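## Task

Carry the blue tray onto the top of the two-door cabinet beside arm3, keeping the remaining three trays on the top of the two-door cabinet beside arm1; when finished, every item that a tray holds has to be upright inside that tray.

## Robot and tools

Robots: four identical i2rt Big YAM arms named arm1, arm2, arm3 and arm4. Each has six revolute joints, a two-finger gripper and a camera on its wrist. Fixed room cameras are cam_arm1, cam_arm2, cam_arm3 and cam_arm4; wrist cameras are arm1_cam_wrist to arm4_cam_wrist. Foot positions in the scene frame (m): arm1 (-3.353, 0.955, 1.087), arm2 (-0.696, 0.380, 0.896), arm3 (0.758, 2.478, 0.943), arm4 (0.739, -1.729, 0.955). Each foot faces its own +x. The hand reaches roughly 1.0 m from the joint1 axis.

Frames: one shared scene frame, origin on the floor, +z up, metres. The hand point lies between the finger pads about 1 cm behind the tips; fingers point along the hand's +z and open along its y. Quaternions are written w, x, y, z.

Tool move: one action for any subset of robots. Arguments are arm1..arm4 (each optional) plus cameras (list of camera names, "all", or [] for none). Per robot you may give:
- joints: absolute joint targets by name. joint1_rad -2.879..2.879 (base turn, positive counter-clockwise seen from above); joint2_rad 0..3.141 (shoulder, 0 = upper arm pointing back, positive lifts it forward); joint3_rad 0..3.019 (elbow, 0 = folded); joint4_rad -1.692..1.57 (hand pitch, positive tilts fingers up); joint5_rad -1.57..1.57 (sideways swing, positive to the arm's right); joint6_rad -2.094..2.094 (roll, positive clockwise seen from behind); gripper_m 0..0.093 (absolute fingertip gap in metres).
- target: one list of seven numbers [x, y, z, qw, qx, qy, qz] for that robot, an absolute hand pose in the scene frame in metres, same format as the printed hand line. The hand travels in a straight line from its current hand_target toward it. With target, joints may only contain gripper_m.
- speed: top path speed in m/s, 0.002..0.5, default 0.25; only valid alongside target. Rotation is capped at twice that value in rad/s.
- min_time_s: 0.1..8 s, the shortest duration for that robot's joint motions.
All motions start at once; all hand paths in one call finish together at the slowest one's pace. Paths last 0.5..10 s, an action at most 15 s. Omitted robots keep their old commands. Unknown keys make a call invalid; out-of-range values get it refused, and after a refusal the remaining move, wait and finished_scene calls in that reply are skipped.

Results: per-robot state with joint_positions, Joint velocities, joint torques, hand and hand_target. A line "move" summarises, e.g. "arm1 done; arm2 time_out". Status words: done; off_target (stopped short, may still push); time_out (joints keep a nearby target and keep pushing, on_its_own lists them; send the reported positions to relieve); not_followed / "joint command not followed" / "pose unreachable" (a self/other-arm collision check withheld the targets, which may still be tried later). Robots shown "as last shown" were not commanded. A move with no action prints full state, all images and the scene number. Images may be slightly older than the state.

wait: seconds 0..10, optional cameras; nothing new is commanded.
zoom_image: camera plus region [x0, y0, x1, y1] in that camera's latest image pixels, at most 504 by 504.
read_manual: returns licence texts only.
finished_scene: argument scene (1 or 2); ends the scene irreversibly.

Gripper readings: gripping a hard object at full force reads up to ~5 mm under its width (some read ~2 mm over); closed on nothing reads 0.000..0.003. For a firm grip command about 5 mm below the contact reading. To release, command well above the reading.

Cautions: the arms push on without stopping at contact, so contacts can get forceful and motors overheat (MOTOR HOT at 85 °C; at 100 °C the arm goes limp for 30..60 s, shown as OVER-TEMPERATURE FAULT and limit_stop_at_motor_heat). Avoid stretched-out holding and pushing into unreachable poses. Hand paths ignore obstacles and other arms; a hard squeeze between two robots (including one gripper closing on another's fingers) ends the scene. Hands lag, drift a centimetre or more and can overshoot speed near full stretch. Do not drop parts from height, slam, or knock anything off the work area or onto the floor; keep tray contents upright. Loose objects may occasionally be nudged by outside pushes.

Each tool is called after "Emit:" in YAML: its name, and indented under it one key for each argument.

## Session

Emit:
move:
  cameras: ["all"]

Emit:
zoom_image:
  camera: "arm1_cam_wrist"
  region: [170, 160, 500, 490]

Emit:
zoom_image:
  camera: "cam_arm1"
  region: [230, 180, 440, 290]

Scene clock: 0.00 s.
Joint torques (N m): no reading
Motor temperatures (°C): arm1=[36 28 29 24 25 25 25] | arm2=[32 31 23 28 23 26 22] | arm3=[26 23 33 26 26 28 23] | arm4=[29 27 29 28 22 25 25]
Heat: arm1: hottest joint1_rad 36 °C; arm2: hottest joint1_rad 32 °C; arm3: hottest joint3_rad 33 °C; arm4: hottest joint1_rad 29 °C.
Joint velocities: within noise
arm1.joint_positions: joint1_rad=+0.860 joint2_rad=+0.621 joint3_rad=+1.528 joint4_rad=-1.270 joint5_rad=-0.192 joint6_rad=-0.636 gripper_m=+0.09396
arm1.joint_status: not commanded
arm1.hand: x=-3.4928 y=+0.7866 z=+1.7072 quat_wxyz=(+0.125, +0.591, +0.569, -0.558) (m; scene frame)
arm1.hand_target: x=-3.4897 y=+0.7898 z=+1.7157 quat_wxyz=(+0.124, +0.586, +0.565, -0.567) (m; scene frame)
arm1.hand_status: not commanded
arm2.joint_positions: joint1_rad=+0.754 joint2_rad=+0.595 joint3_rad=+1.346 joint4_rad=-1.311 joint5_rad=-0.233 joint6_rad=+0.585 gripper_m=+0.09396
arm2.joint_status: not commanded
arm2.hand: x=-0.8283 y=+0.1949 z=+1.4290 quat_wxyz=(-0.386, -0.856, -0.141, +0.314) (m; scene frame)
arm2.hand_target: x=-0.8262 y=+0.1970 z=+1.4393 quat_wxyz=(-0.392, -0.850, -0.142, +0.322) (m; scene frame)
arm2.hand_status: not commanded
arm3.joint_positions: joint1_rad=-0.415 joint2_rad=+0.640 joint3_rad=+1.444 joint4_rad=-1.295 joint5_rad=-0.232 joint6_rad=-0.126 gripper_m=+0.09396
arm3.joint_status: not commanded
arm3.hand: x=+0.9993 y=+2.5240 z=+1.5132 quat_wxyz=(-0.512, +0.127, -0.846, -0.077) (m; scene frame)
arm3.hand_target: x=+0.9965 y=+2.5239 z=+1.5259 quat_wxyz=(-0.524, +0.127, -0.839, -0.076) (m; scene frame)
arm3.hand_status: not commanded
arm4.joint_positions: joint1_rad=+0.385 joint2_rad=+0.628 joint3_rad=+1.385 joint4_rad=-1.571 joint5_rad=-0.065 joint6_rad=-0.063 gripper_m=+0.09396
arm4.joint_status: not commanded
arm4.hand: x=+0.9336 y=-1.7515 z=+1.4482 quat_wxyz=(-0.377, -0.040, -0.925, +0.016) (m; scene frame)
arm4.hand_target: x=+0.9321 y=-1.7512 z=+1.4566 quat_wxyz=(-0.387, -0.040, -0.921, +0.018) (m; scene frame)
arm4.hand_status: not commanded
pictures: arm1_cam_wrist, arm2_cam_wrist, arm3_cam_wrist, arm4_cam_wrist, cam_arm1, cam_arm2, cam_arm3, cam_arm4
camera_calibration:
arm1_cam_wrist: T_world_to_cam=[[-0.808882, 0.331283, 0.485759, -3.91642], [0.105731, 0.894648, -0.43408, 0.410031], [-0.578387, -0.299759, -0.758692, -0.36354], [0, 0, 0, 1]] pos_world=[-3.42154, 0.821636, 1.80461]
arm2_cam_wrist: T_world_to_cam=[[-0.487285, 0.665289, -0.565635, 0.273582], [0.868256, 0.438253, -0.232523, 0.969778], [0.0931961, -0.604421, -0.791195, 1.44846], [0, 0, 0, 1]] pos_world=[-0.843693, 0.268458, 1.52625]
arm3_cam_wrist: T_world_to_cam=[[0.283081, -0.959083, -0.00503636, 2.14474], [-0.858881, -0.251161, -0.446364, 2.17264], [0.426835, 0.130683, -0.894837, 0.724394], [0, 0, 0, 1]] pos_world=[0.949714, 2.508, 1.62881]
arm4_cam_wrist: T_world_to_cam=[[-0.08198, -0.996598, -0.0084992, -1.65579], [-0.983852, 0.082287, -0.158948, 1.29863], [0.159106, -0.00466857, -0.98725, 1.39778], [0, 0, 0, 1]] pos_world=[0.919521, -1.7505, 1.5723]

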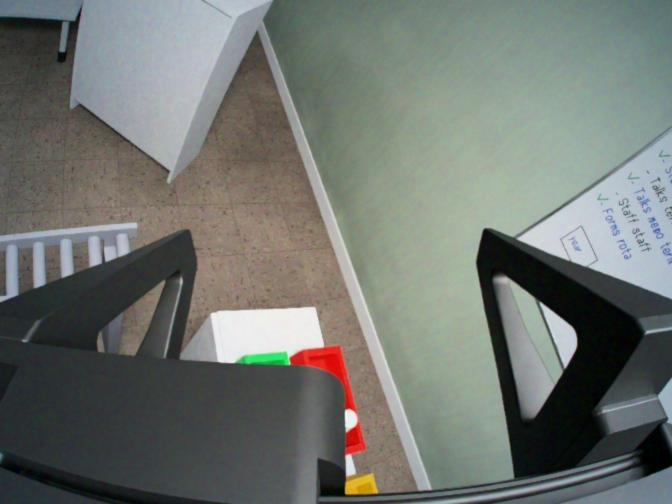

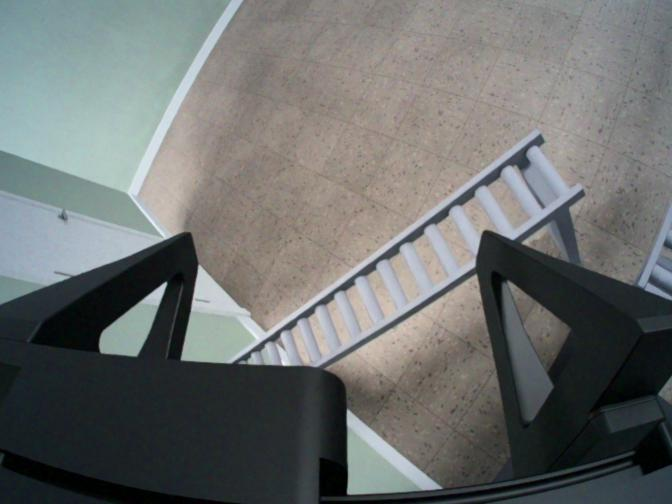

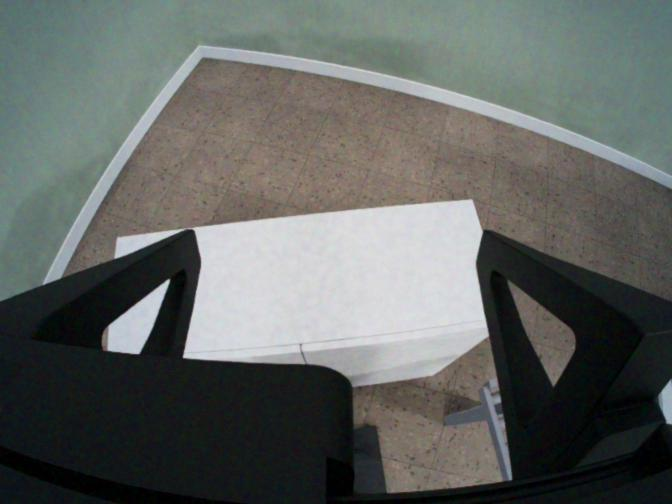

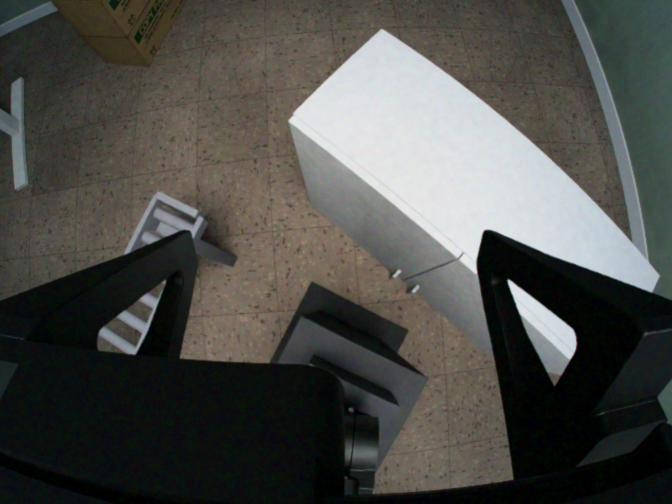

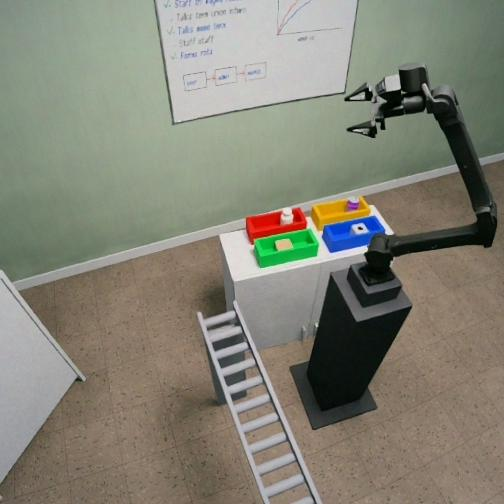

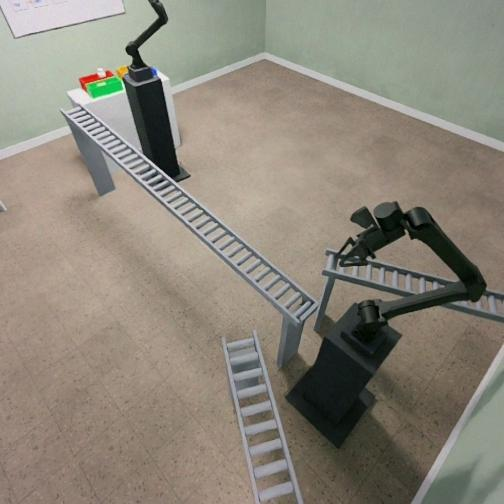

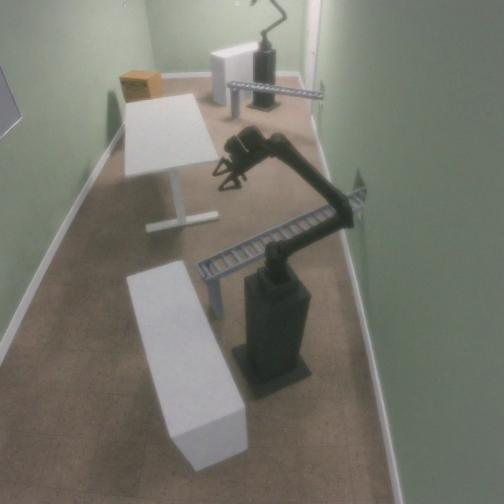

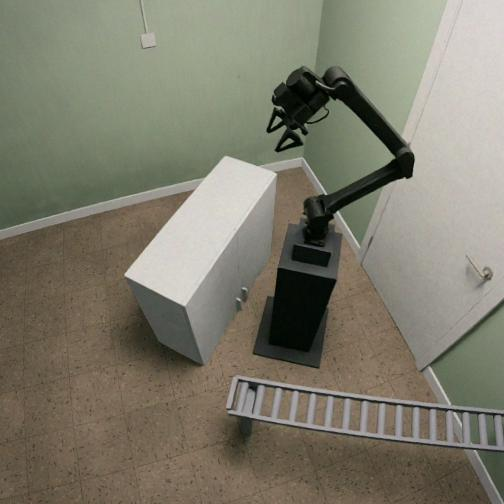

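Scaled by 1.527 from the camera's 672x504 image, which has a finer 960x720 frame.

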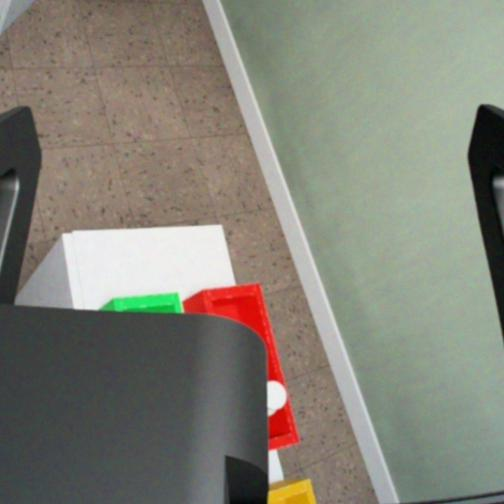

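Scaled by 2.400 from the camera's 504x504 image, which has a finer 720x720 frame.

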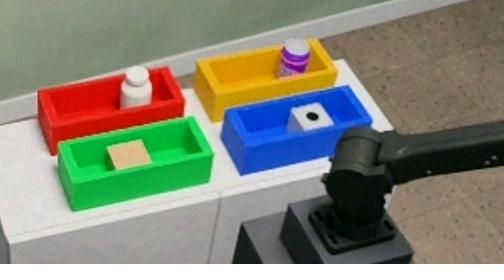

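Emit:
zoom_image:
  camera: "cam_arm1"
  region: [310, 200, 400, 265]

Scaled by 5.600 from the camera's 504x504 image, which has a finer 720x720 frame.

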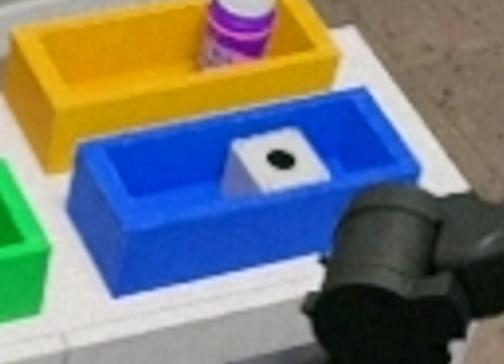

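Emit:
zoom_image:
  camera: "cam_arm3"
  region: [110, 160, 380, 480]

Emit:
zoom_image:
  camera: "cam_arm2"
  region: [280, 220, 504, 360]

Emit:
zoom_image:
  camera: "arm2_cam_wrist"
  region: [200, 100, 672, 420]

Emit:
zoom_image:
  camera: "arm3_cam_wrist"
  region: [90, 180, 520, 490]

Scaled by 1.575 from the camera's 504x504 image, which has a finer 720x720 frame.

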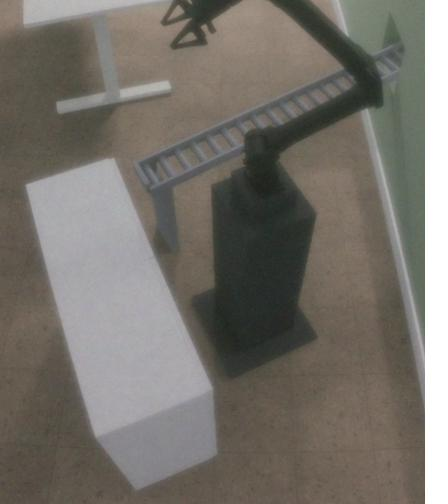

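Scaled by 2.250 from the camera's 504x504 image, which has a finer 720x720 frame.

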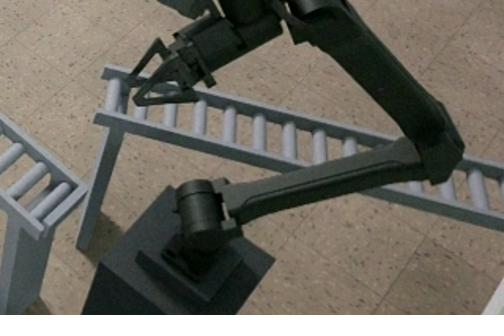

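Scaled by 1.068 from the camera's 672x504 image, which has a finer 960x720 frame.

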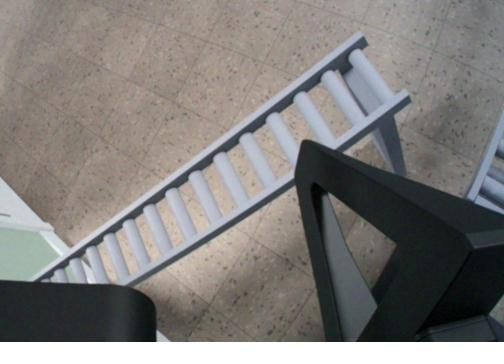

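Scaled by 1.172 from the camera's 672x504 image, which has a finer 960x720 frame.

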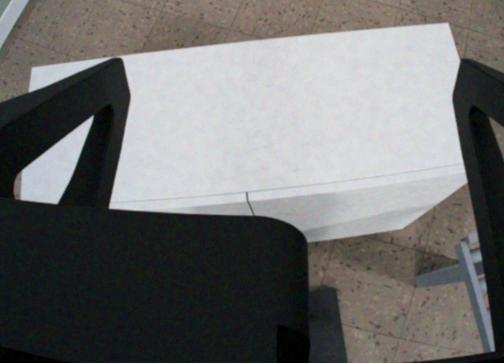

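Emit:
move:
  arm1: {"joints": {"joint1_rad": -0.423, "joint2_rad": 1.995, "joint3_rad": 0.980, "joint4_rad": -0.539, "joint5_rad": 0.0, "joint6_rad": 1.180}, "min_time_s": 2.2}
  arm2: {"joints": {"joint1_rad": -0.150, "joint2_rad": 1.604, "joint3_rad": 1.180, "joint4_rad": -1.195, "joint5_rad": 0.0, "joint6_rad": -0.13}, "min_time_s": 2.2}
  arm3: {"joints": {"joint1_rad": -1.45, "joint2_rad": 1.95, "joint3_rad": 1.310, "joint4_rad": -0.955, "joint5_rad": 0.0, "joint6_rad": -1.52}, "min_time_s": 2.2}
  cameras: ["arm1_cam_wrist", "arm2_cam_wrist", "arm3_cam_wrist"]

Emit:
zoom_image:
  camera: "arm1_cam_wrist"
  region: [200, 0, 560, 340]

Scene clock: 12.83 s.
Joint torques (N m): arm1=[-0.97 -15.33 4.89 0.73 0.09 0.11] | arm2=[0.32 -13.98 10.19 0.73 0.15 -0.17] | arm3=[1.85 -16.03 7.92 0.57 -0.09 -0.12] | arm4=[-0.26 2.9 9.54 2.26 -0.03 0.05]
Motor temperatures (°C): arm1=[36 28 30 24 25 25 25] | arm2=[32 31 26 28 23 26 22] | arm3=[26 23 35 27 26 28 23] | arm4=[29 27 31 28 22 25 25]
Heat: arm1: hottest joint1_rad 36 °C; arm2: hottest joint1_rad 32 °C; arm3: hottest joint3_rad 35 °C; arm4: hottest joint3_rad 31 °C.
move: arm1 done; arm2 done; arm3 done
Joint velocities: within noise
arm1.joint_positions: joint1_rad=-0.425 joint2_rad=+1.987 joint3_rad=+0.982 joint4_rad=-0.554 joint5_rad=-0.002 joint6_rad=+1.166 gripper_m=+0.09398
arm1.joint_status: all done
arm1.hand: x=-3.7392 y=+1.1712 z=+0.9588 quat_wxyz=(+0.002, +0.669, -0.743, +0.003) (m; scene frame)
arm1.hand_target: x=-3.7401 y=+1.1711 z=+0.9552 quat_wxyz=(+0.002, +0.664, -0.748, +0.000) (m; scene frame)
arm1.hand_status: not commanded
arm2.joint_positions: joint1_rad=-0.147 joint2_rad=+1.601 joint3_rad=+1.175 joint4_rad=-1.206 joint5_rad=-0.001 joint6_rad=-0.122 gripper_m=+0.09396
arm2.joint_status: all done
arm2.hand: x=-1.1261 y=+0.4332 z=+1.0005 quat_wxyz=(-0.010, -1.000, -0.001, -0.026) (m; scene frame)
arm2.hand_target: x=-1.1305 y=+0.4353 z=+1.0005 quat_wxyz=(-0.009, -1.000, -0.004, -0.020) (m; scene frame)
arm2.hand_status: not commanded
arm3.joint_positions: joint1_rad=-1.451 joint2_rad=+1.958 joint3_rad=+1.299 joint4_rad=-0.963 joint5_rad=-0.001 joint6_rad=-1.512 gripper_m=+0.09396
arm3.joint_status: all done
arm3.hand: x=+1.0360 y=+2.0421 z=+0.9144 quat_wxyz=(+0.011, +0.252, -0.967, -0.027) (m; scene frame)
arm3.hand_target: x=+1.0412 y=+2.0350 z=+0.9216 quat_wxyz=(+0.007, +0.257, -0.966, -0.013) (m; scene frame)
arm3.hand_status: not commanded
arm4: as last shown
pictures: arm1_cam_wrist, arm2_cam_wrist, arm3_cam_wrist
camera_calibration:
arm1_cam_wrist: T_world_to_cam=[[0.993788, -0.110887, 0.00946261, 3.83553], [-0.0936192, -0.786995, 0.609814, -0.00956401], [-0.0601732, -0.606912, -0.792488, 1.37126], [0, 0, 0, 1]] pos_world=[-3.73008, 1.25002, 1.05625]
arm2_cam_wrist: T_world_to_cam=[[-0.00987504, 0.999837, -0.0151017, -0.430728], [0.781582, 0.0171379, 0.623567, 0.252633], [0.623724, -0.0056455, -0.781624, 1.60963], [0, 0, 0, 1]] pos_world=[-1.20567, 0.435416, 1.09408]
arm3_cam_wrist: T_world_to_cam=[[0.479401, -0.8762, -0.0494819, 1.33709], [-0.693302, -0.412694, 0.590775, 1.02585], [-0.538058, -0.248912, -0.805318, 1.92885], [0, 0, 0, 1]] pos_world=[1.10805, 2.07504, 1.01345]

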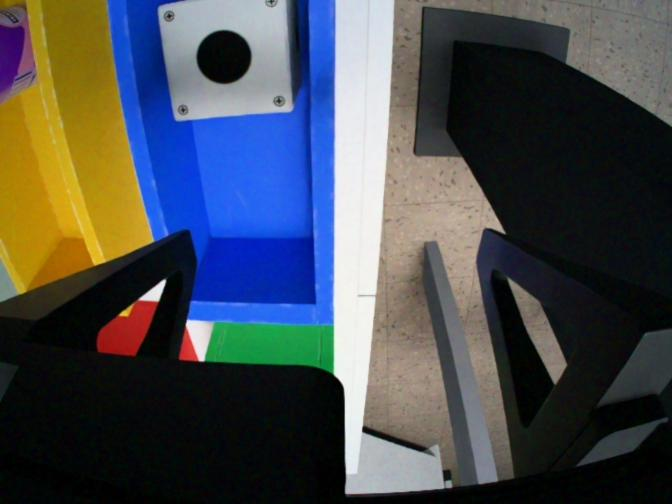

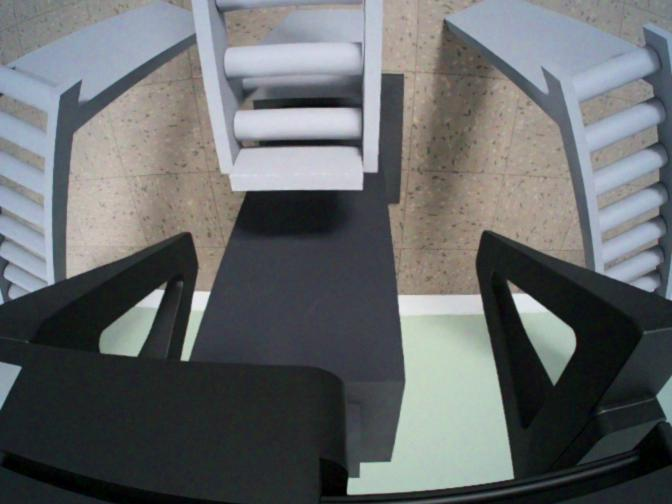

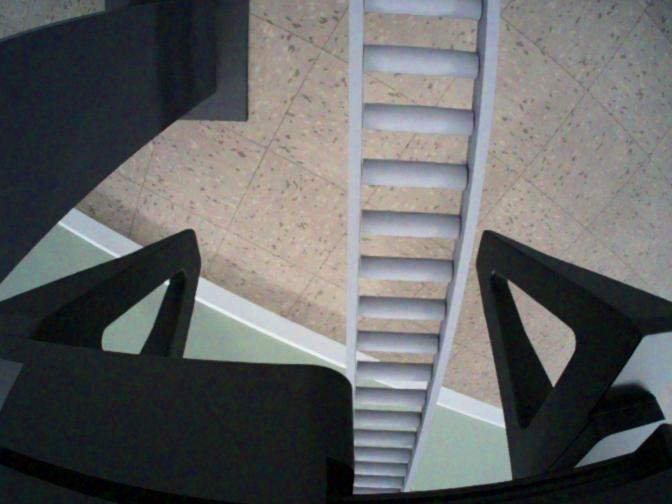

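Scaled by 1.400 from the camera's 672x504 image, which has a finer 960x720 frame.

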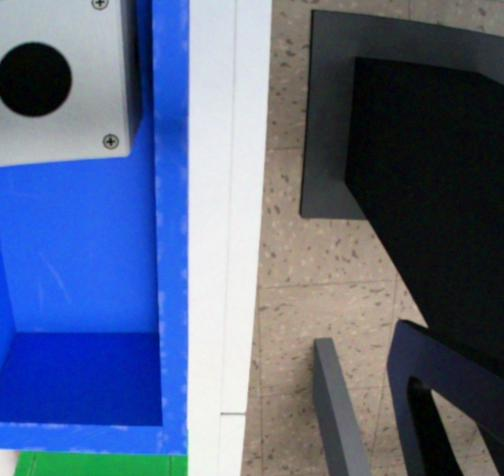

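Emit:
move:
  arm1: {"joints": {"joint1_rad": -0.347, "joint2_rad": 2.360, "joint3_rad": 1.080, "joint4_rad": -0.237, "joint6_rad": 1.249}, "min_time_s": 1.4}
  cameras: ["arm1_cam_wrist"]

Emit:
zoom_image:
  camera: "arm1_cam_wrist"
  region: [200, 0, 500, 300]

Scene clock: 17.33 s.
Joint torques (N m): arm1=[0.32 -15.68 4.49 0.83 0.1 0.12] | arm2=[0.38 -14.1 10.17 0.75 0.15 -0.16] | arm3=[1.96 -16.38 7.92 0.57 -0.1 -0.12] | arm4=[-0.32 2.84 9.55 2.22 -0.03 0.06]
Motor temperatures (°C): arm1=[36 28 30 24 25 25 25] | arm2=[32 32 26 28 23 26 22] | arm3=[26 23 35 26 26 28 23] | arm4=[29 27 31 28 22 25 25]
Heat: arm1: hottest joint1_rad 36 °C; arm2: hottest joint1_rad 32 °C; arm3: hottest joint3_rad 35 °C; arm4: hottest joint3_rad 31 °C.
move: arm1 done
Joint velocities: within noise
arm1.joint_positions: joint1_rad=-0.359 joint2_rad=+2.337 joint3_rad=+1.059 joint4_rad=-0.251 joint5_rad=-0.002 joint6_rad=+1.235 gripper_m=+0.09398
arm1.joint_status: all done
arm1.hand: x=-3.7594 y=+1.1476 z=+0.8227 quat_wxyz=(+0.008, +0.668, -0.744, -0.011) (m; scene frame)
arm1.hand_target: x=-3.7683 y=+1.1461 z=+0.8152 quat_wxyz=(+0.010, +0.667, -0.745, -0.017) (m; scene frame)
arm1.hand_status: not commanded
arm2, arm3, arm4: as last shown
arm2.hand: x=-1.1261 y=+0.4332 z=+1.0005 quat_wxyz=(-0.010, -1.000, -0.002, -0.026) (m; scene frame)
arm3.hand_target: x=+1.0412 y=+2.0350 z=+0.9216 quat_wxyz=(+0.007, +0.256, -0.966, -0.013) (m; scene frame)
pictures: arm1_cam_wrist
camera_calibration:
arm1_cam_wrist: T_world_to_cam=[[0.993292, -0.114025, -0.0192271, 3.87968], [-0.0794941, -0.794095, 0.602572, 0.120237], [-0.0839764, -0.597002, -0.797833, 1.15137], [0, 0, 0, 1]] pos_world=[-3.74741, 1.22523, 0.920745]

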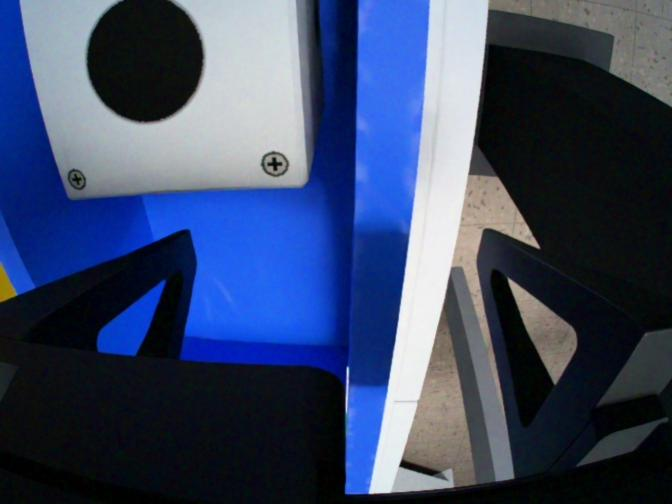

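Scaled by 1.680 from the camera's 672x504 image, which has a finer 960x720 frame.

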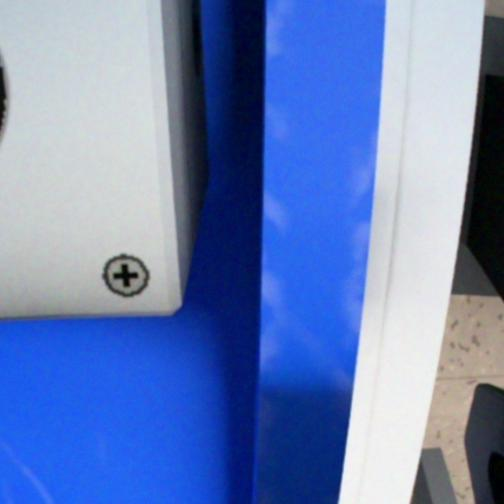

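Emit:
move:
  arm1: {"joints": {"joint1_rad": -0.339, "joint2_rad": 2.384, "joint3_rad": 1.077, "joint4_rad": -0.238}, "min_time_s": 0.7}
  cameras: ["arm1_cam_wrist"]

Emit:
zoom_image:
  camera: "arm1_cam_wrist"
  region: [200, 0, 500, 300]

Scene clock: 19.77 s.
Joint torques (N m): arm1=[0.56 -15.27 3.81 0.66 0.07 0.11] | arm2=[0.44 -13.98 10.21 0.73 0.14 -0.16] | arm3=[1.9 -16.09 7.94 0.58 -0.1 -0.12] | arm4=[-0.26 2.9 9.55 2.24 -0.03 0.06]
Motor temperatures (°C): arm1=[36 28 30 24 25 25 25] | arm2=[32 32 26 28 23 26 22] | arm3=[26 23 35 26 26 28 23] | arm4=[29 27 31 28 22 25 25]
Heat: arm1: hottest joint1_rad 36 °C; arm2: hottest joint1_rad 32 °C; arm3: hottest joint3_rad 35 °C; arm4: hottest joint3_rad 31 °C.
move: arm1 done
Joint velocities: within noise
arm1.joint_positions: joint1_rad=-0.352 joint2_rad=+2.355 joint3_rad=+1.059 joint4_rad=-0.251 joint5_rad=-0.002 joint6_rad=+1.236 gripper_m=+0.09398
arm1.joint_status: all done
arm1.hand: x=-3.7542 y=+1.1417 z=+0.8150 quat_wxyz=(+0.005, +0.670, -0.742, -0.002) (m; scene frame)
arm1.hand_target: x=-3.7591 y=+1.1378 z=+0.8047 quat_wxyz=(+0.005, +0.670, -0.742, -0.004) (m; scene frame)
arm1.hand_status: not commanded
arm2, arm3, arm4: as last shown
pictures: arm1_cam_wrist
camera_calibration:
arm1_cam_wrist: T_world_to_cam=[[0.994196, -0.107562, -0.00193822, 3.85558], [-0.0842722, -0.789871, 0.607455, 0.0938112], [-0.0668703, -0.603767, -0.794351, 1.21125], [0, 0, 0, 1]] pos_world=[-3.7443, 1.22013, 0.912645]

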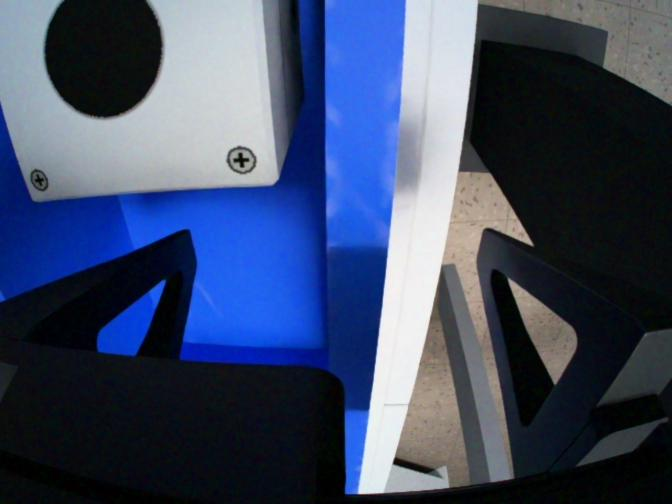

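Scaled by 1.680 from the camera's 672x504 image, which has a finer 960x720 frame.

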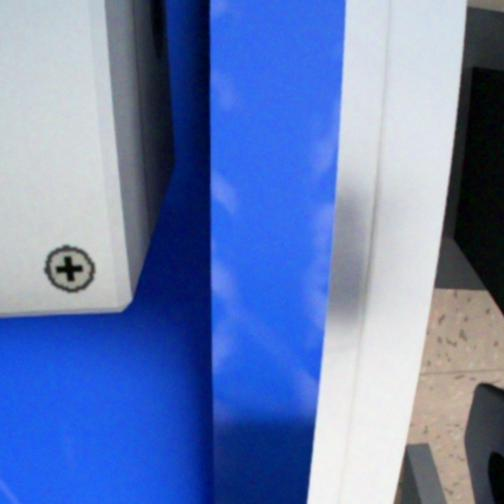

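Emit:
move:
  arm1: {"joints": {"gripper_m": 0.02}}
  cameras: []

Emit:
move:
  arm1: {"joints": {"gripper_m": 0.003}}
  cameras: ["arm1_cam_wrist"]

Scene clock: 21.13 s.
Joint torques (N m): arm1=[0.79 -15.56 3.82 0.72 0.1 0.11] | arm2=[0.5 -13.98 10.18 0.72 0.14 -0.16] | arm3=[1.61 -16.15 7.9 0.58 -0.09 -0.14] | arm4=[-0.32 2.96 9.55 2.25 -0.03 0.06]
Motor temperatures (°C): arm1=[36 28 30 24 25 25 25] | arm2=[32 32 26 28 23 26 22] | arm3=[26 24 35 26 26 28 23] | arm4=[29 27 31 28 22 25 25]
Heat: arm1: hottest joint1_rad 36 °C; arm2: hottest joint1_rad 32 °C; arm3: hottest joint3_rad 35 °C; arm4: hottest joint3_rad 31 °C.
move: arm1 done
Joint velocities: within noise
arm1.joint_positions: joint1_rad=-0.352 joint2_rad=+2.355 joint3_rad=+1.059 joint4_rad=-0.251 joint5_rad=-0.002 joint6_rad=+1.236 gripper_m=+0.02018
arm1.joint_status: all done
arm1.hand: x=-3.7542 y=+1.1417 z=+0.8150 quat_wxyz=(+0.005, +0.670, -0.742, -0.002) (m; scene frame)
arm1.hand_target: x=-3.7591 y=+1.1378 z=+0.8047 quat_wxyz=(+0.005, +0.670, -0.742, -0.004) (m; scene frame)
arm1.hand_status: not commanded
arm2, arm3, arm4: as last shown
pictures: none
No camera images: "cameras" was empty.

Scene clock: 21.63 s.
Joint torques (N m): arm1=[0.44 -15.62 3.9 0.76 0.01 0.08] | arm2=[0.32 -14.15 10.18 0.7 0.15 -0.16] | arm3=[1.96 -16.03 7.9 0.59 -0.09 -0.14] | arm4=[-0.32 2.96 9.54 2.25 -0.02 0.05]
Motor temperatures (°C): arm1=[36 28 30 24 25 25 25] | arm2=[32 32 26 28 23 26 22] | arm3=[26 24 35 26 26 28 23] | arm4=[29 27 31 28 22 25 25]
Heat: arm1: hottest joint1_rad 36 °C; arm2: hottest joint1_rad 32 °C; arm3: hottest joint3_rad 35 °C; arm4: hottest joint3_rad 31 °C.
move: arm1 off_target
Joint velocities: within noise
arm1.joint_positions: joint1_rad=-0.352 joint2_rad=+2.355 joint3_rad=+1.059 joint4_rad=-0.251 joint5_rad=+0.000 joint6_rad=+1.238 gripper_m=+0.01062
arm1.joint_status: gripper_m off_target (ended at +0.01064, target +0.00300)
arm1.hand: x=-3.7540 y=+1.1418 z=+0.8148 quat_wxyz=(+0.004, +0.669, -0.743, -0.002) (m; scene frame)
arm1.hand_target: x=-3.7589 y=+1.1379 z=+0.8046 quat_wxyz=(+0.005, +0.670, -0.742, -0.004) (m; scene frame)
arm1.hand_status: not commanded
arm2, arm3, arm4: as last shown
pictures: arm1_cam_wrist
camera_calibration:
arm1_cam_wrist: T_world_to_cam=[[0.99395, -0.109829, -0.00124178, 3.85638], [-0.0865523, -0.790155, 0.606765, 0.0863436], [-0.0676217, -0.602986, -0.79488, 1.20792], [0, 0, 0, 1]] pos_world=[-3.7439, 1.22013, 0.912547]

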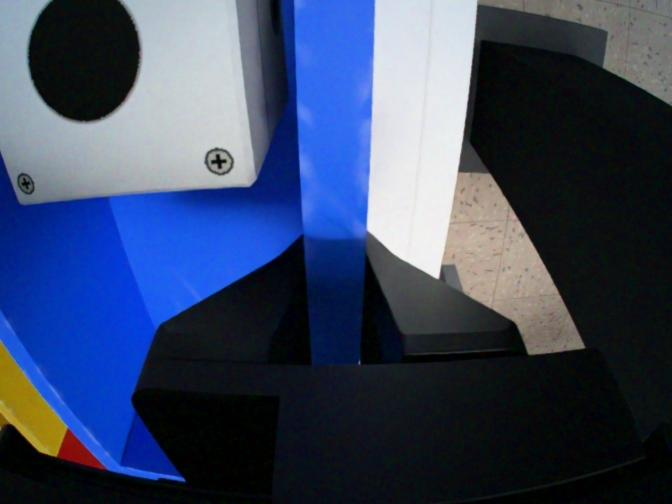

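Emit:
move:
  arm1: {"target": [-3.745, 1.134, 0.985, 0, 0.670, -0.742, 0], "speed": 0.16}
  cameras: ["arm1_cam_wrist", "cam_arm1"]

Scene clock: 26.70 s.
Joint torques (N m): arm1=[0.03 -17.96 5.26 0.09 0.22 0.05] | arm2=[0.5 -14.04 10.21 0.7 0.14 -0.16] | arm3=[1.85 -16.26 7.92 0.51 -0.08 -0.12] | arm4=[-0.32 2.9 9.58 2.28 -0.03 0.05]
Motor temperatures (°C): arm1=[36 29 30 24 25 25 26] | arm2=[32 32 26 28 23 26 22] | arm3=[26 24 35 26 26 28 23] | arm4=[29 27 32 27 22 25 25]
Heat: arm1: hottest joint1_rad 36 °C; arm2: hottest joint1_rad 32 °C; arm3: hottest joint3_rad 35 °C; arm4: hottest joint3_rad 32 °C.
move: arm1 off_target
Joint velocities: within noise
arm1.joint_positions: joint1_rad=-0.352 joint2_rad=+1.939 joint3_rad=+0.941 joint4_rad=-0.587 joint5_rad=-0.001 joint6_rad=+1.238 gripper_m=+0.01062
arm1.joint_status: not commanded
arm1.hand: x=-3.7360 y=+1.1342 z=+0.9705 quat_wxyz=(-0.003, +0.669, -0.743, +0.015) (m; scene frame)
arm1.hand_target: x=-3.7449 y=+1.1340 z=+0.9847 quat_wxyz=(+0.000, +0.670, -0.742, +0.000) (m; scene frame)
arm1.hand_status: off_target (0.017 m and 1.8 deg from the pose sent, 0.171 m and 0.6 deg at the start)
arm2, arm3, arm4: as last shown
pictures: arm1_cam_wrist, cam_arm1
camera_calibration:
arm1_cam_wrist: T_world_to_cam=[[0.993404, -0.109382, 0.0343995, 3.80084], [-0.107248, -0.780224, 0.616237, -0.110371], [-0.0405659, -0.615862, -0.786809, 1.43616], [0, 0, 0, 1]] pos_world=[-3.72935, 1.2141, 1.06725]

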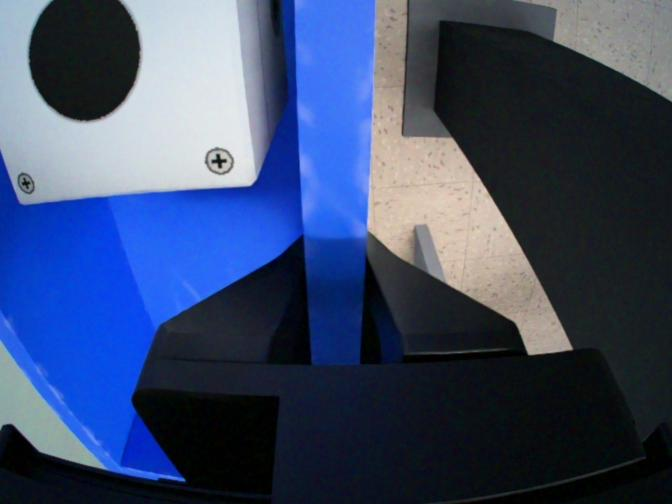

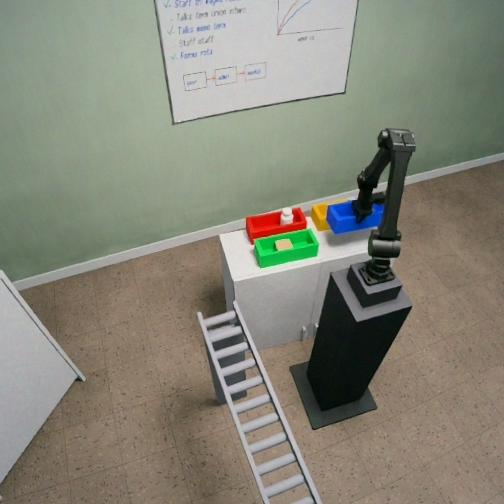

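Emit:
move:
  arm1: {"joints": {"joint1_rad": -0.25, "joint2_rad": 1.70, "joint3_rad": 1.03, "joint4_rad": -0.83}, "min_time_s": 1.0}
  cameras: []

Emit:
move:
  arm1: {"joints": {"joint1_rad": 1.779, "joint2_rad": 2.055, "joint3_rad": 1.325, "joint4_rad": -0.772, "joint5_rad": 0.07, "joint6_rad": 1.708}, "min_time_s": 3.2}
  cameras: ["arm1_cam_wrist", "cam_arm1"]

Emit:
zoom_image:
  camera: "cam_arm1"
  region: [180, 270, 320, 410]

Emit:
zoom_image:
  camera: "arm1_cam_wrist"
  region: [200, 0, 480, 280]

Scene clock: 30.87 s.
Joint torques (N m): arm1=[0.15 -17.03 12.23 0.06 0.23 0.06] | arm2=[0.38 -14.04 10.18 0.73 0.14 -0.15] | arm3=[1.9 -16.09 7.88 0.58 -0.09 -0.12] | arm4=[-0.32 2.96 9.52 2.21 -0.05 0.06]
Motor temperatures (°C): arm1=[36 29 31 24 25 25 26] | arm2=[32 32 26 28 23 26 22] | arm3=[26 24 36 26 26 28 23] | arm4=[29 27 32 27 22 25 25]
Heat: arm1: hottest joint1_rad 36 °C; arm2: hottest joint1_rad 32 °C; arm3: hottest joint3_rad 36 °C; arm4: hottest joint3_rad 32 °C.
move: arm1 done
Joint velocities: within noise
arm1.joint_positions: joint1_rad=-0.261 joint2_rad=+1.734 joint3_rad=+0.964 joint4_rad=-0.824 joint5_rad=+0.000 joint6_rad=+1.238 gripper_m=+0.01062
arm1.joint_status: all done
arm1.hand: x=-3.7465 y=+1.0978 z=+1.0598 quat_wxyz=(-0.005, +0.702, -0.712, +0.019) (m; scene frame)
arm1.hand_target: x=-3.7820 y=+1.1065 z=+1.0928 quat_wxyz=(+0.013, +0.703, -0.711, -0.025) (m; scene frame)
arm1.hand_status: not commanded
arm2, arm3, arm4: as last shown
pictures: none
No camera images: "cameras" was empty.

Scene clock: 34.77 s.
Joint torques (N m): arm1=[-1.03 -19.19 12.45 0.77 0.5 0.11] | arm2=[0.32 -13.92 10.19 0.76 0.15 -0.16] | arm3=[1.79 -16.38 7.88 0.54 -0.1 -0.1] | arm4=[-0.15 2.84 9.52 2.24 -0.03 0.06]
Motor temperatures (°C): arm1=[36 29 31 24 25 25 26] | arm2=[32 32 26 28 23 26 22] | arm3=[26 24 36 26 26 28 23] | arm4=[29 27 32 27 22 25 25]
Heat: arm1: hottest joint1_rad 36 °C; arm2: hottest joint1_rad 32 °C; arm3: hottest joint3_rad 36 °C; arm4: hottest joint3_rad 32 °C.
move: arm1 done
Joint velocities: within noise
arm1.joint_positions: joint1_rad=+1.789 joint2_rad=+2.060 joint3_rad=+1.256 joint4_rad=-0.791 joint5_rad=+0.058 joint6_rad=+1.693 gripper_m=+0.01062
arm1.joint_status: all done
arm1.hand: x=-3.2937 y=+0.4388 z=+1.0035 quat_wxyz=(-0.003, +1.000, +0.005, -0.025) (m; scene frame)
arm1.hand_target: x=-3.2961 y=+0.3976 z=+1.0258 quat_wxyz=(+0.044, +0.999, -0.009, -0.024) (m; scene frame)
arm1.hand_status: not commanded
arm2, arm3: as last shown
arm4.joint_positions: joint1_rad=+0.385 joint2_rad=+0.628 joint3_rad=+1.385 joint4_rad=-1.571 joint5_rad=-0.065 joint6_rad=-0.063 gripper_m=+0.09396
arm4.joint_status: not commanded
arm4.hand: x=+0.9336 y=-1.7515 z=+1.4482 quat_wxyz=(-0.377, -0.040, -0.925, +0.016) (m; scene frame)
arm4.hand_target: x=+0.9321 y=-1.7512 z=+1.4566 quat_wxyz=(-0.387, -0.040, -0.921, +0.018) (m; scene frame)
arm4.hand_status: not commanded
pictures: arm1_cam_wrist, cam_arm1
camera_calibration:
arm1_cam_wrist: T_world_to_cam=[[-0.00454184, 0.999906, 0.0128997, -0.467858], [0.825493, -0.00353167, 0.564402, 2.15757], [0.564394, 0.013212, -0.825399, 2.80711], [0, 0, 0, 1]] pos_world=[-3.3675, 0.438347, 1.10529]

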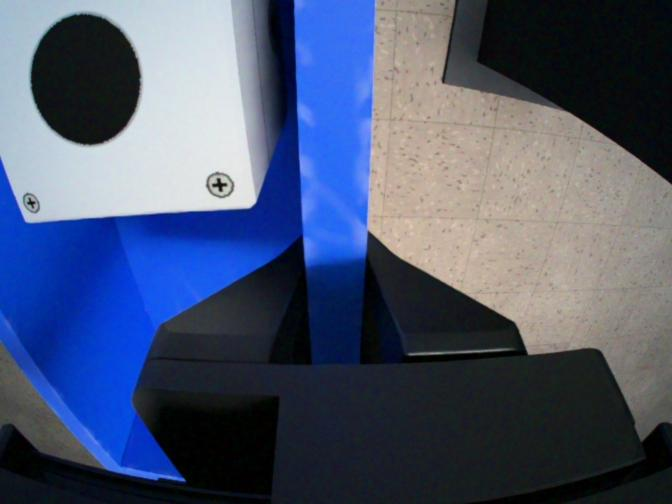

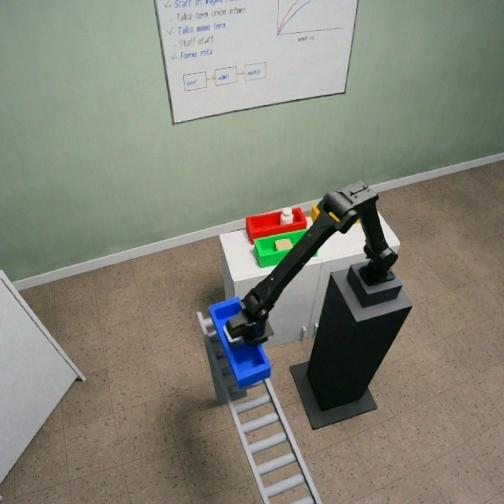

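Scaled by 3.600 from the camera's 504x504 image, which has a finer 720x720 frame.

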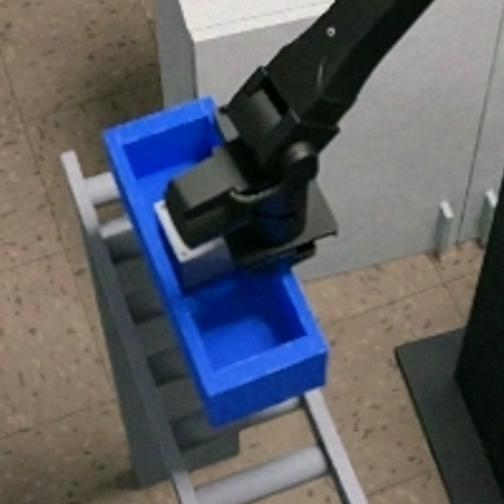

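Scaled by 1.800 from the camera's 672x504 image, which has a finer 960x720 frame.

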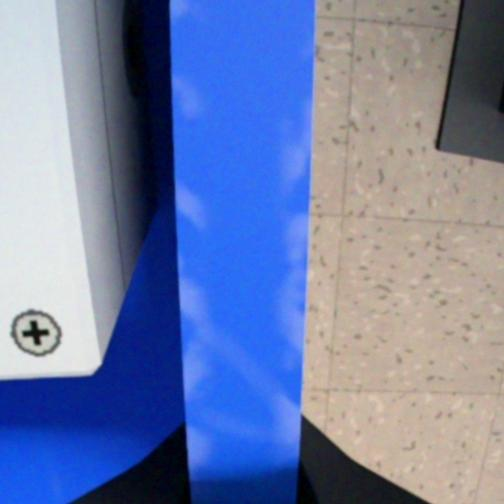

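Emit:
move:
  arm1: {"joints": {"joint2_rad": 2.172, "joint3_rad": 1.351, "joint4_rad": -0.669, "joint5_rad": 0.082, "joint6_rad": 1.732}, "min_time_s": 1.2}
  cameras: ["arm1_cam_wrist", "cam_arm1"]

Scene clock: 42.90 s.
Joint torques (N m): arm1=[-1.03 -19.78 11.64 1.03 0.54 0.11] | arm2=[0.44 -14.04 10.21 0.76 0.15 -0.15] | arm3=[1.96 -16.56 7.88 0.65 -0.09 -0.13] | arm4=[-0.21 2.84 9.54 2.24 -0.03 0.05]
Motor temperatures (°C): arm1=[36 30 32 24 25 25 26] | arm2=[32 32 27 28 23 26 22] | arm3=[26 25 36 26 26 28 23] | arm4=[29 27 33 27 22 25 25]
Heat: arm1: hottest joint1_rad 36 °C; arm2: hottest joint1_rad 32 °C; arm3: hottest joint3_rad 36 °C; arm4: hottest joint3_rad 33 °C.
move: arm1 done
Joint velocities: within noise
arm1.joint_positions: joint1_rad=+1.789 joint2_rad=+2.178 joint3_rad=+1.284 joint4_rad=-0.691 joint5_rad=+0.069 joint6_rad=+1.717 gripper_m=+0.01062
arm1.joint_status: all done
arm1.hand: x=-3.2935 y=+0.4272 z=+0.9510 quat_wxyz=(+0.004, +1.000, -0.007, -0.029) (m; scene frame)
arm1.hand_target: x=-3.2960 y=+0.3841 z=+0.9722 quat_wxyz=(+0.051, +0.998, -0.021, -0.029) (m; scene frame)
arm1.hand_status: not commanded
arm2.joint_positions: joint1_rad=-0.147 joint2_rad=+1.601 joint3_rad=+1.175 joint4_rad=-1.206 joint5_rad=-0.001 joint6_rad=-0.122 gripper_m=+0.09396
arm2.joint_status: not commanded
arm2.hand: x=-1.1261 y=+0.4332 z=+1.0005 quat_wxyz=(-0.010, -1.000, -0.002, -0.026) (m; scene frame)
arm2.hand_target: x=-1.1305 y=+0.4353 z=+1.0005 quat_wxyz=(-0.009, -1.000, -0.004, -0.020) (m; scene frame)
arm2.hand_status: not commanded
arm3.joint_positions: joint1_rad=-1.451 joint2_rad=+1.958 joint3_rad=+1.299 joint4_rad=-0.963 joint5_rad=-0.001 joint6_rad=-1.512 gripper_m=+0.09396
arm3.joint_status: not commanded
arm3.hand: x=+1.0360 y=+2.0421 z=+0.9144 quat_wxyz=(+0.011, +0.252, -0.967, -0.027) (m; scene frame)
arm3.hand_target: x=+1.0412 y=+2.0350 z=+0.9216 quat_wxyz=(+0.007, +0.256, -0.966, -0.013) (m; scene frame)
arm3.hand_status: not commanded
arm4: as last shown
pictures: arm1_cam_wrist, cam_arm1
camera_calibration:
arm1_cam_wrist: T_world_to_cam=[[0.0195622, 0.999809, -0.000445819, -0.363487], [0.830404, -0.0159993, 0.556932, 2.21559], [0.556818, -0.011265, -0.830558, 2.75416], [0, 0, 0, 1]] pos_world=[-3.36629, 0.429891, 1.0534]

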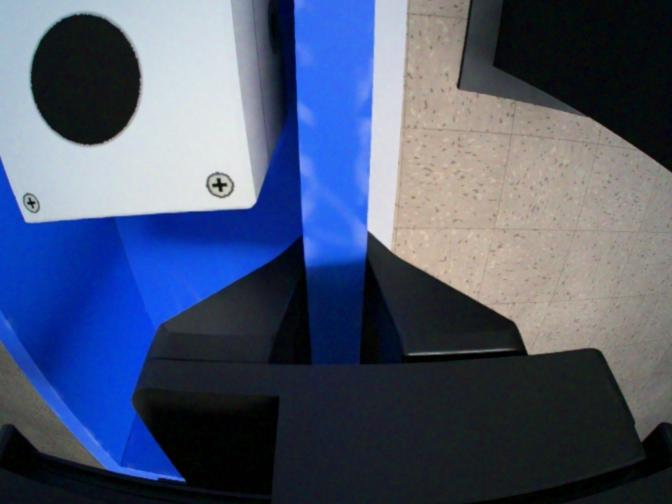

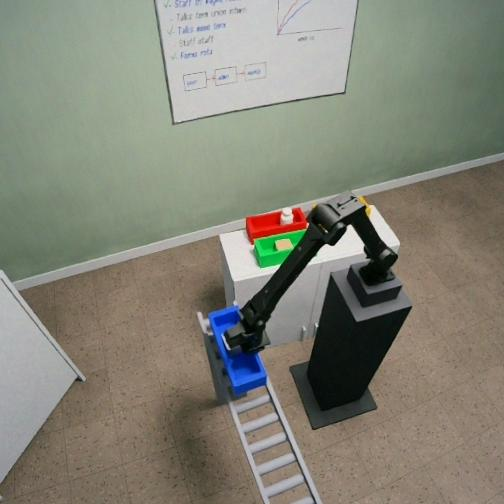

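Emit:
zoom_image:
  camera: "arm1_cam_wrist"
  region: [230, 0, 480, 260]

Emit:
zoom_image:
  camera: "cam_arm1"
  region: [180, 270, 320, 410]

Scaled by 1.938 from the camera's 672x504 image, which has a finer 960x720 frame.

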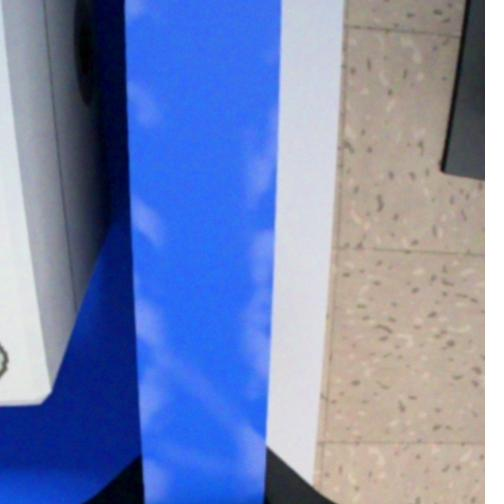

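Scaled by 3.600 from the camera's 504x504 image, which has a finer 720x720 frame.

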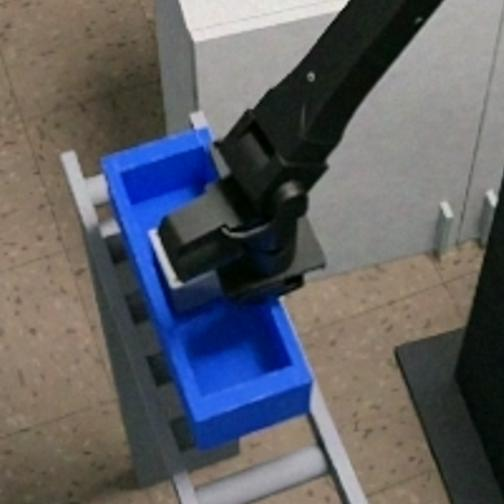

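Emit:
move:
  arm1: {"joints": {"joint2_rad": 2.25, "joint4_rad": -0.591}, "min_time_s": 1.0}
  cameras: ["arm1_cam_wrist", "cam_arm1"]

Scene clock: 46.03 s.
Joint torques (N m): arm1=[-1.44 -19.84 10.71 1.05 0.53 0.12] | arm2=[0.38 -13.98 10.19 0.75 0.14 -0.16] | arm3=[2.26 -16.21 7.87 0.55 -0.09 -0.14] | arm4=[-0.26 2.9 9.55 2.25 -0.03 0.05]
Motor temperatures (°C): arm1=[36 30 32 24 25 25 26] | arm2=[32 33 27 28 23 26 22] | arm3=[26 25 36 26 26 28 23] | arm4=[29 27 33 27 22 25 25]
Heat: arm1: hottest joint1_rad 36 °C; arm2: hottest joint2_rad 33 °C; arm3: hottest joint3_rad 36 °C; arm4: hottest joint3_rad 33 °C.
move: arm1 done
Joint velocities: within noise
arm1.joint_positions: joint1_rad=+1.789 joint2_rad=+2.256 joint3_rad=+1.289 joint4_rad=-0.613 joint5_rad=+0.069 joint6_rad=+1.718 gripper_m=+0.01062
arm1.joint_status: all done
arm1.hand: x=-3.2933 y=+0.4278 z=+0.9123 quat_wxyz=(+0.006, +1.000, -0.007, -0.029) (m; scene frame)
arm1.hand_target: x=-3.2958 y=+0.3858 z=+0.9307 quat_wxyz=(+0.051, +0.998, -0.021, -0.029) (m; scene frame)
arm1.hand_status: not commanded
arm2, arm3, arm4: as last shown
pictures: arm1_cam_wrist, cam_arm1
camera_calibration:
arm1_cam_wrist: T_world_to_cam=[[0.0200102, 0.999789, -0.00466743, -0.358804], [0.830306, -0.0140171, 0.557132, 2.23561], [0.556949, -0.0150237, -0.830411, 2.72383], [0, 0, 0, 1]] pos_world=[-3.36609, 0.430987, 1.0147]

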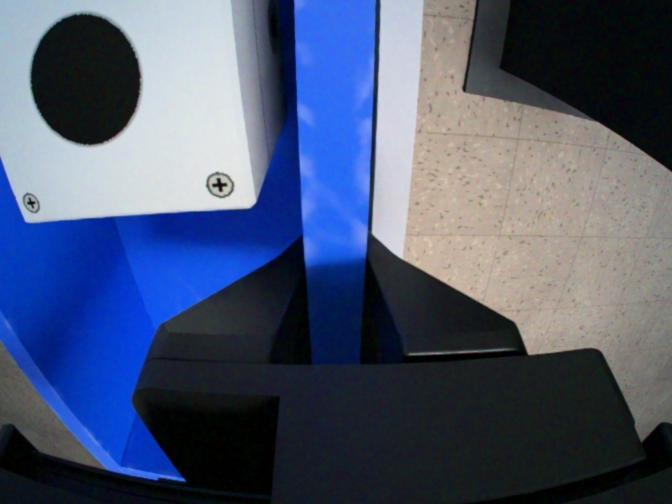

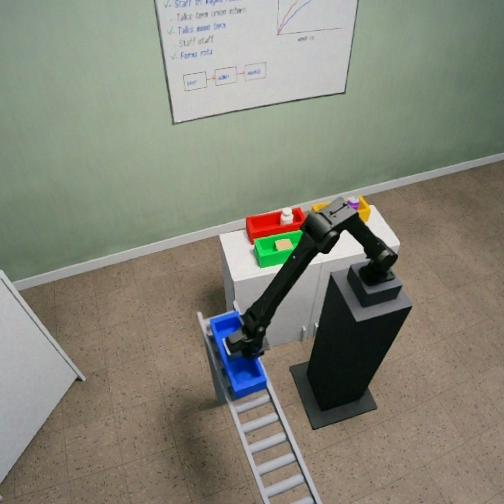

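Emit:
move:
  arm1: {"joints": {"joint2_rad": 2.275, "joint4_rad": -0.566}, "min_time_s": 0.6}
  cameras: ["arm1_cam_wrist"]

Scene clock: 47.47 s.
Joint torques (N m): arm1=[-0.97 -20.48 10.37 1.02 0.54 0.1] | arm2=[0.56 -14.1 10.19 0.72 0.13 -0.16] | arm3=[1.9 -16.26 7.95 0.61 -0.1 -0.13] | arm4=[-0.26 2.84 9.55 2.25 -0.03 0.05]
Motor temperatures (°C): arm1=[36 31 32 24 25 25 26] | arm2=[32 33 27 28 23 26 22] | arm3=[26 25 36 26 26 28 23] | arm4=[29 27 33 27 22 25 25]
Heat: arm1: hottest joint1_rad 36 °C; arm2: hottest joint2_rad 33 °C; arm3: hottest joint3_rad 36 °C; arm4: hottest joint3_rad 33 °C.
move: arm1 done
Joint velocities: within noise
arm1.joint_positions: joint1_rad=+1.789 joint2_rad=+2.281 joint3_rad=+1.289 joint4_rad=-0.588 joint5_rad=+0.069 joint6_rad=+1.718 gripper_m=+0.01062
arm1.joint_status: all done
arm1.hand: x=-3.2933 y=+0.4294 z=+0.8995 quat_wxyz=(+0.006, +1.000, -0.007, -0.029) (m; scene frame)
arm1.hand_target: x=-3.2958 y=+0.3869 z=+0.9177 quat_wxyz=(+0.051, +0.998, -0.021, -0.029) (m; scene frame)
arm1.hand_status: not commanded
arm2, arm3, arm4: as last shown
pictures: arm1_cam_wrist
camera_calibration:
arm1_cam_wrist: T_world_to_cam=[[0.0200102, 0.999789, -0.00466743, -0.360461], [0.830306, -0.0140171, 0.557132, 2.24284], [0.556949, -0.0150237, -0.830411, 2.71328], [0, 0, 0, 1]] pos_world=[-3.36619, 0.432587, 1.0019]

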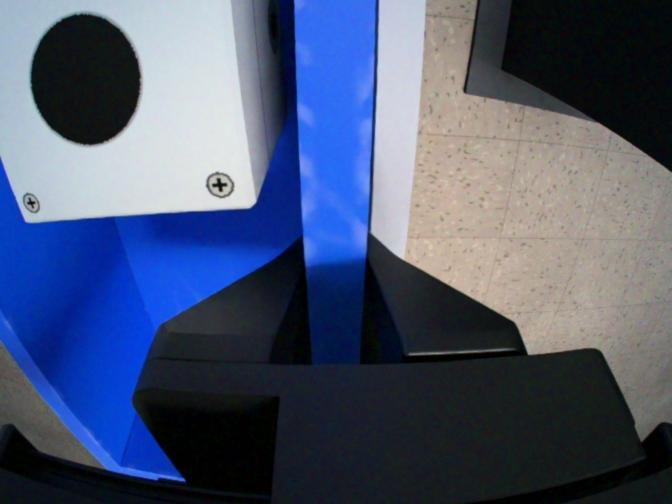

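Emit:
zoom_image:
  camera: "arm1_cam_wrist"
  region: [330, 0, 450, 250]

Scaled by 2.016 from the camera's 672x504 image, which has a finer 960x720 frame.

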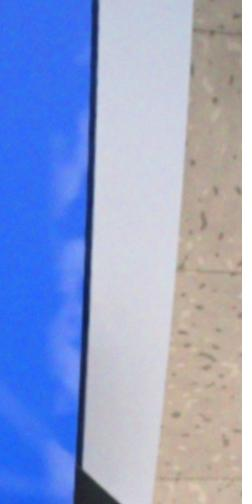

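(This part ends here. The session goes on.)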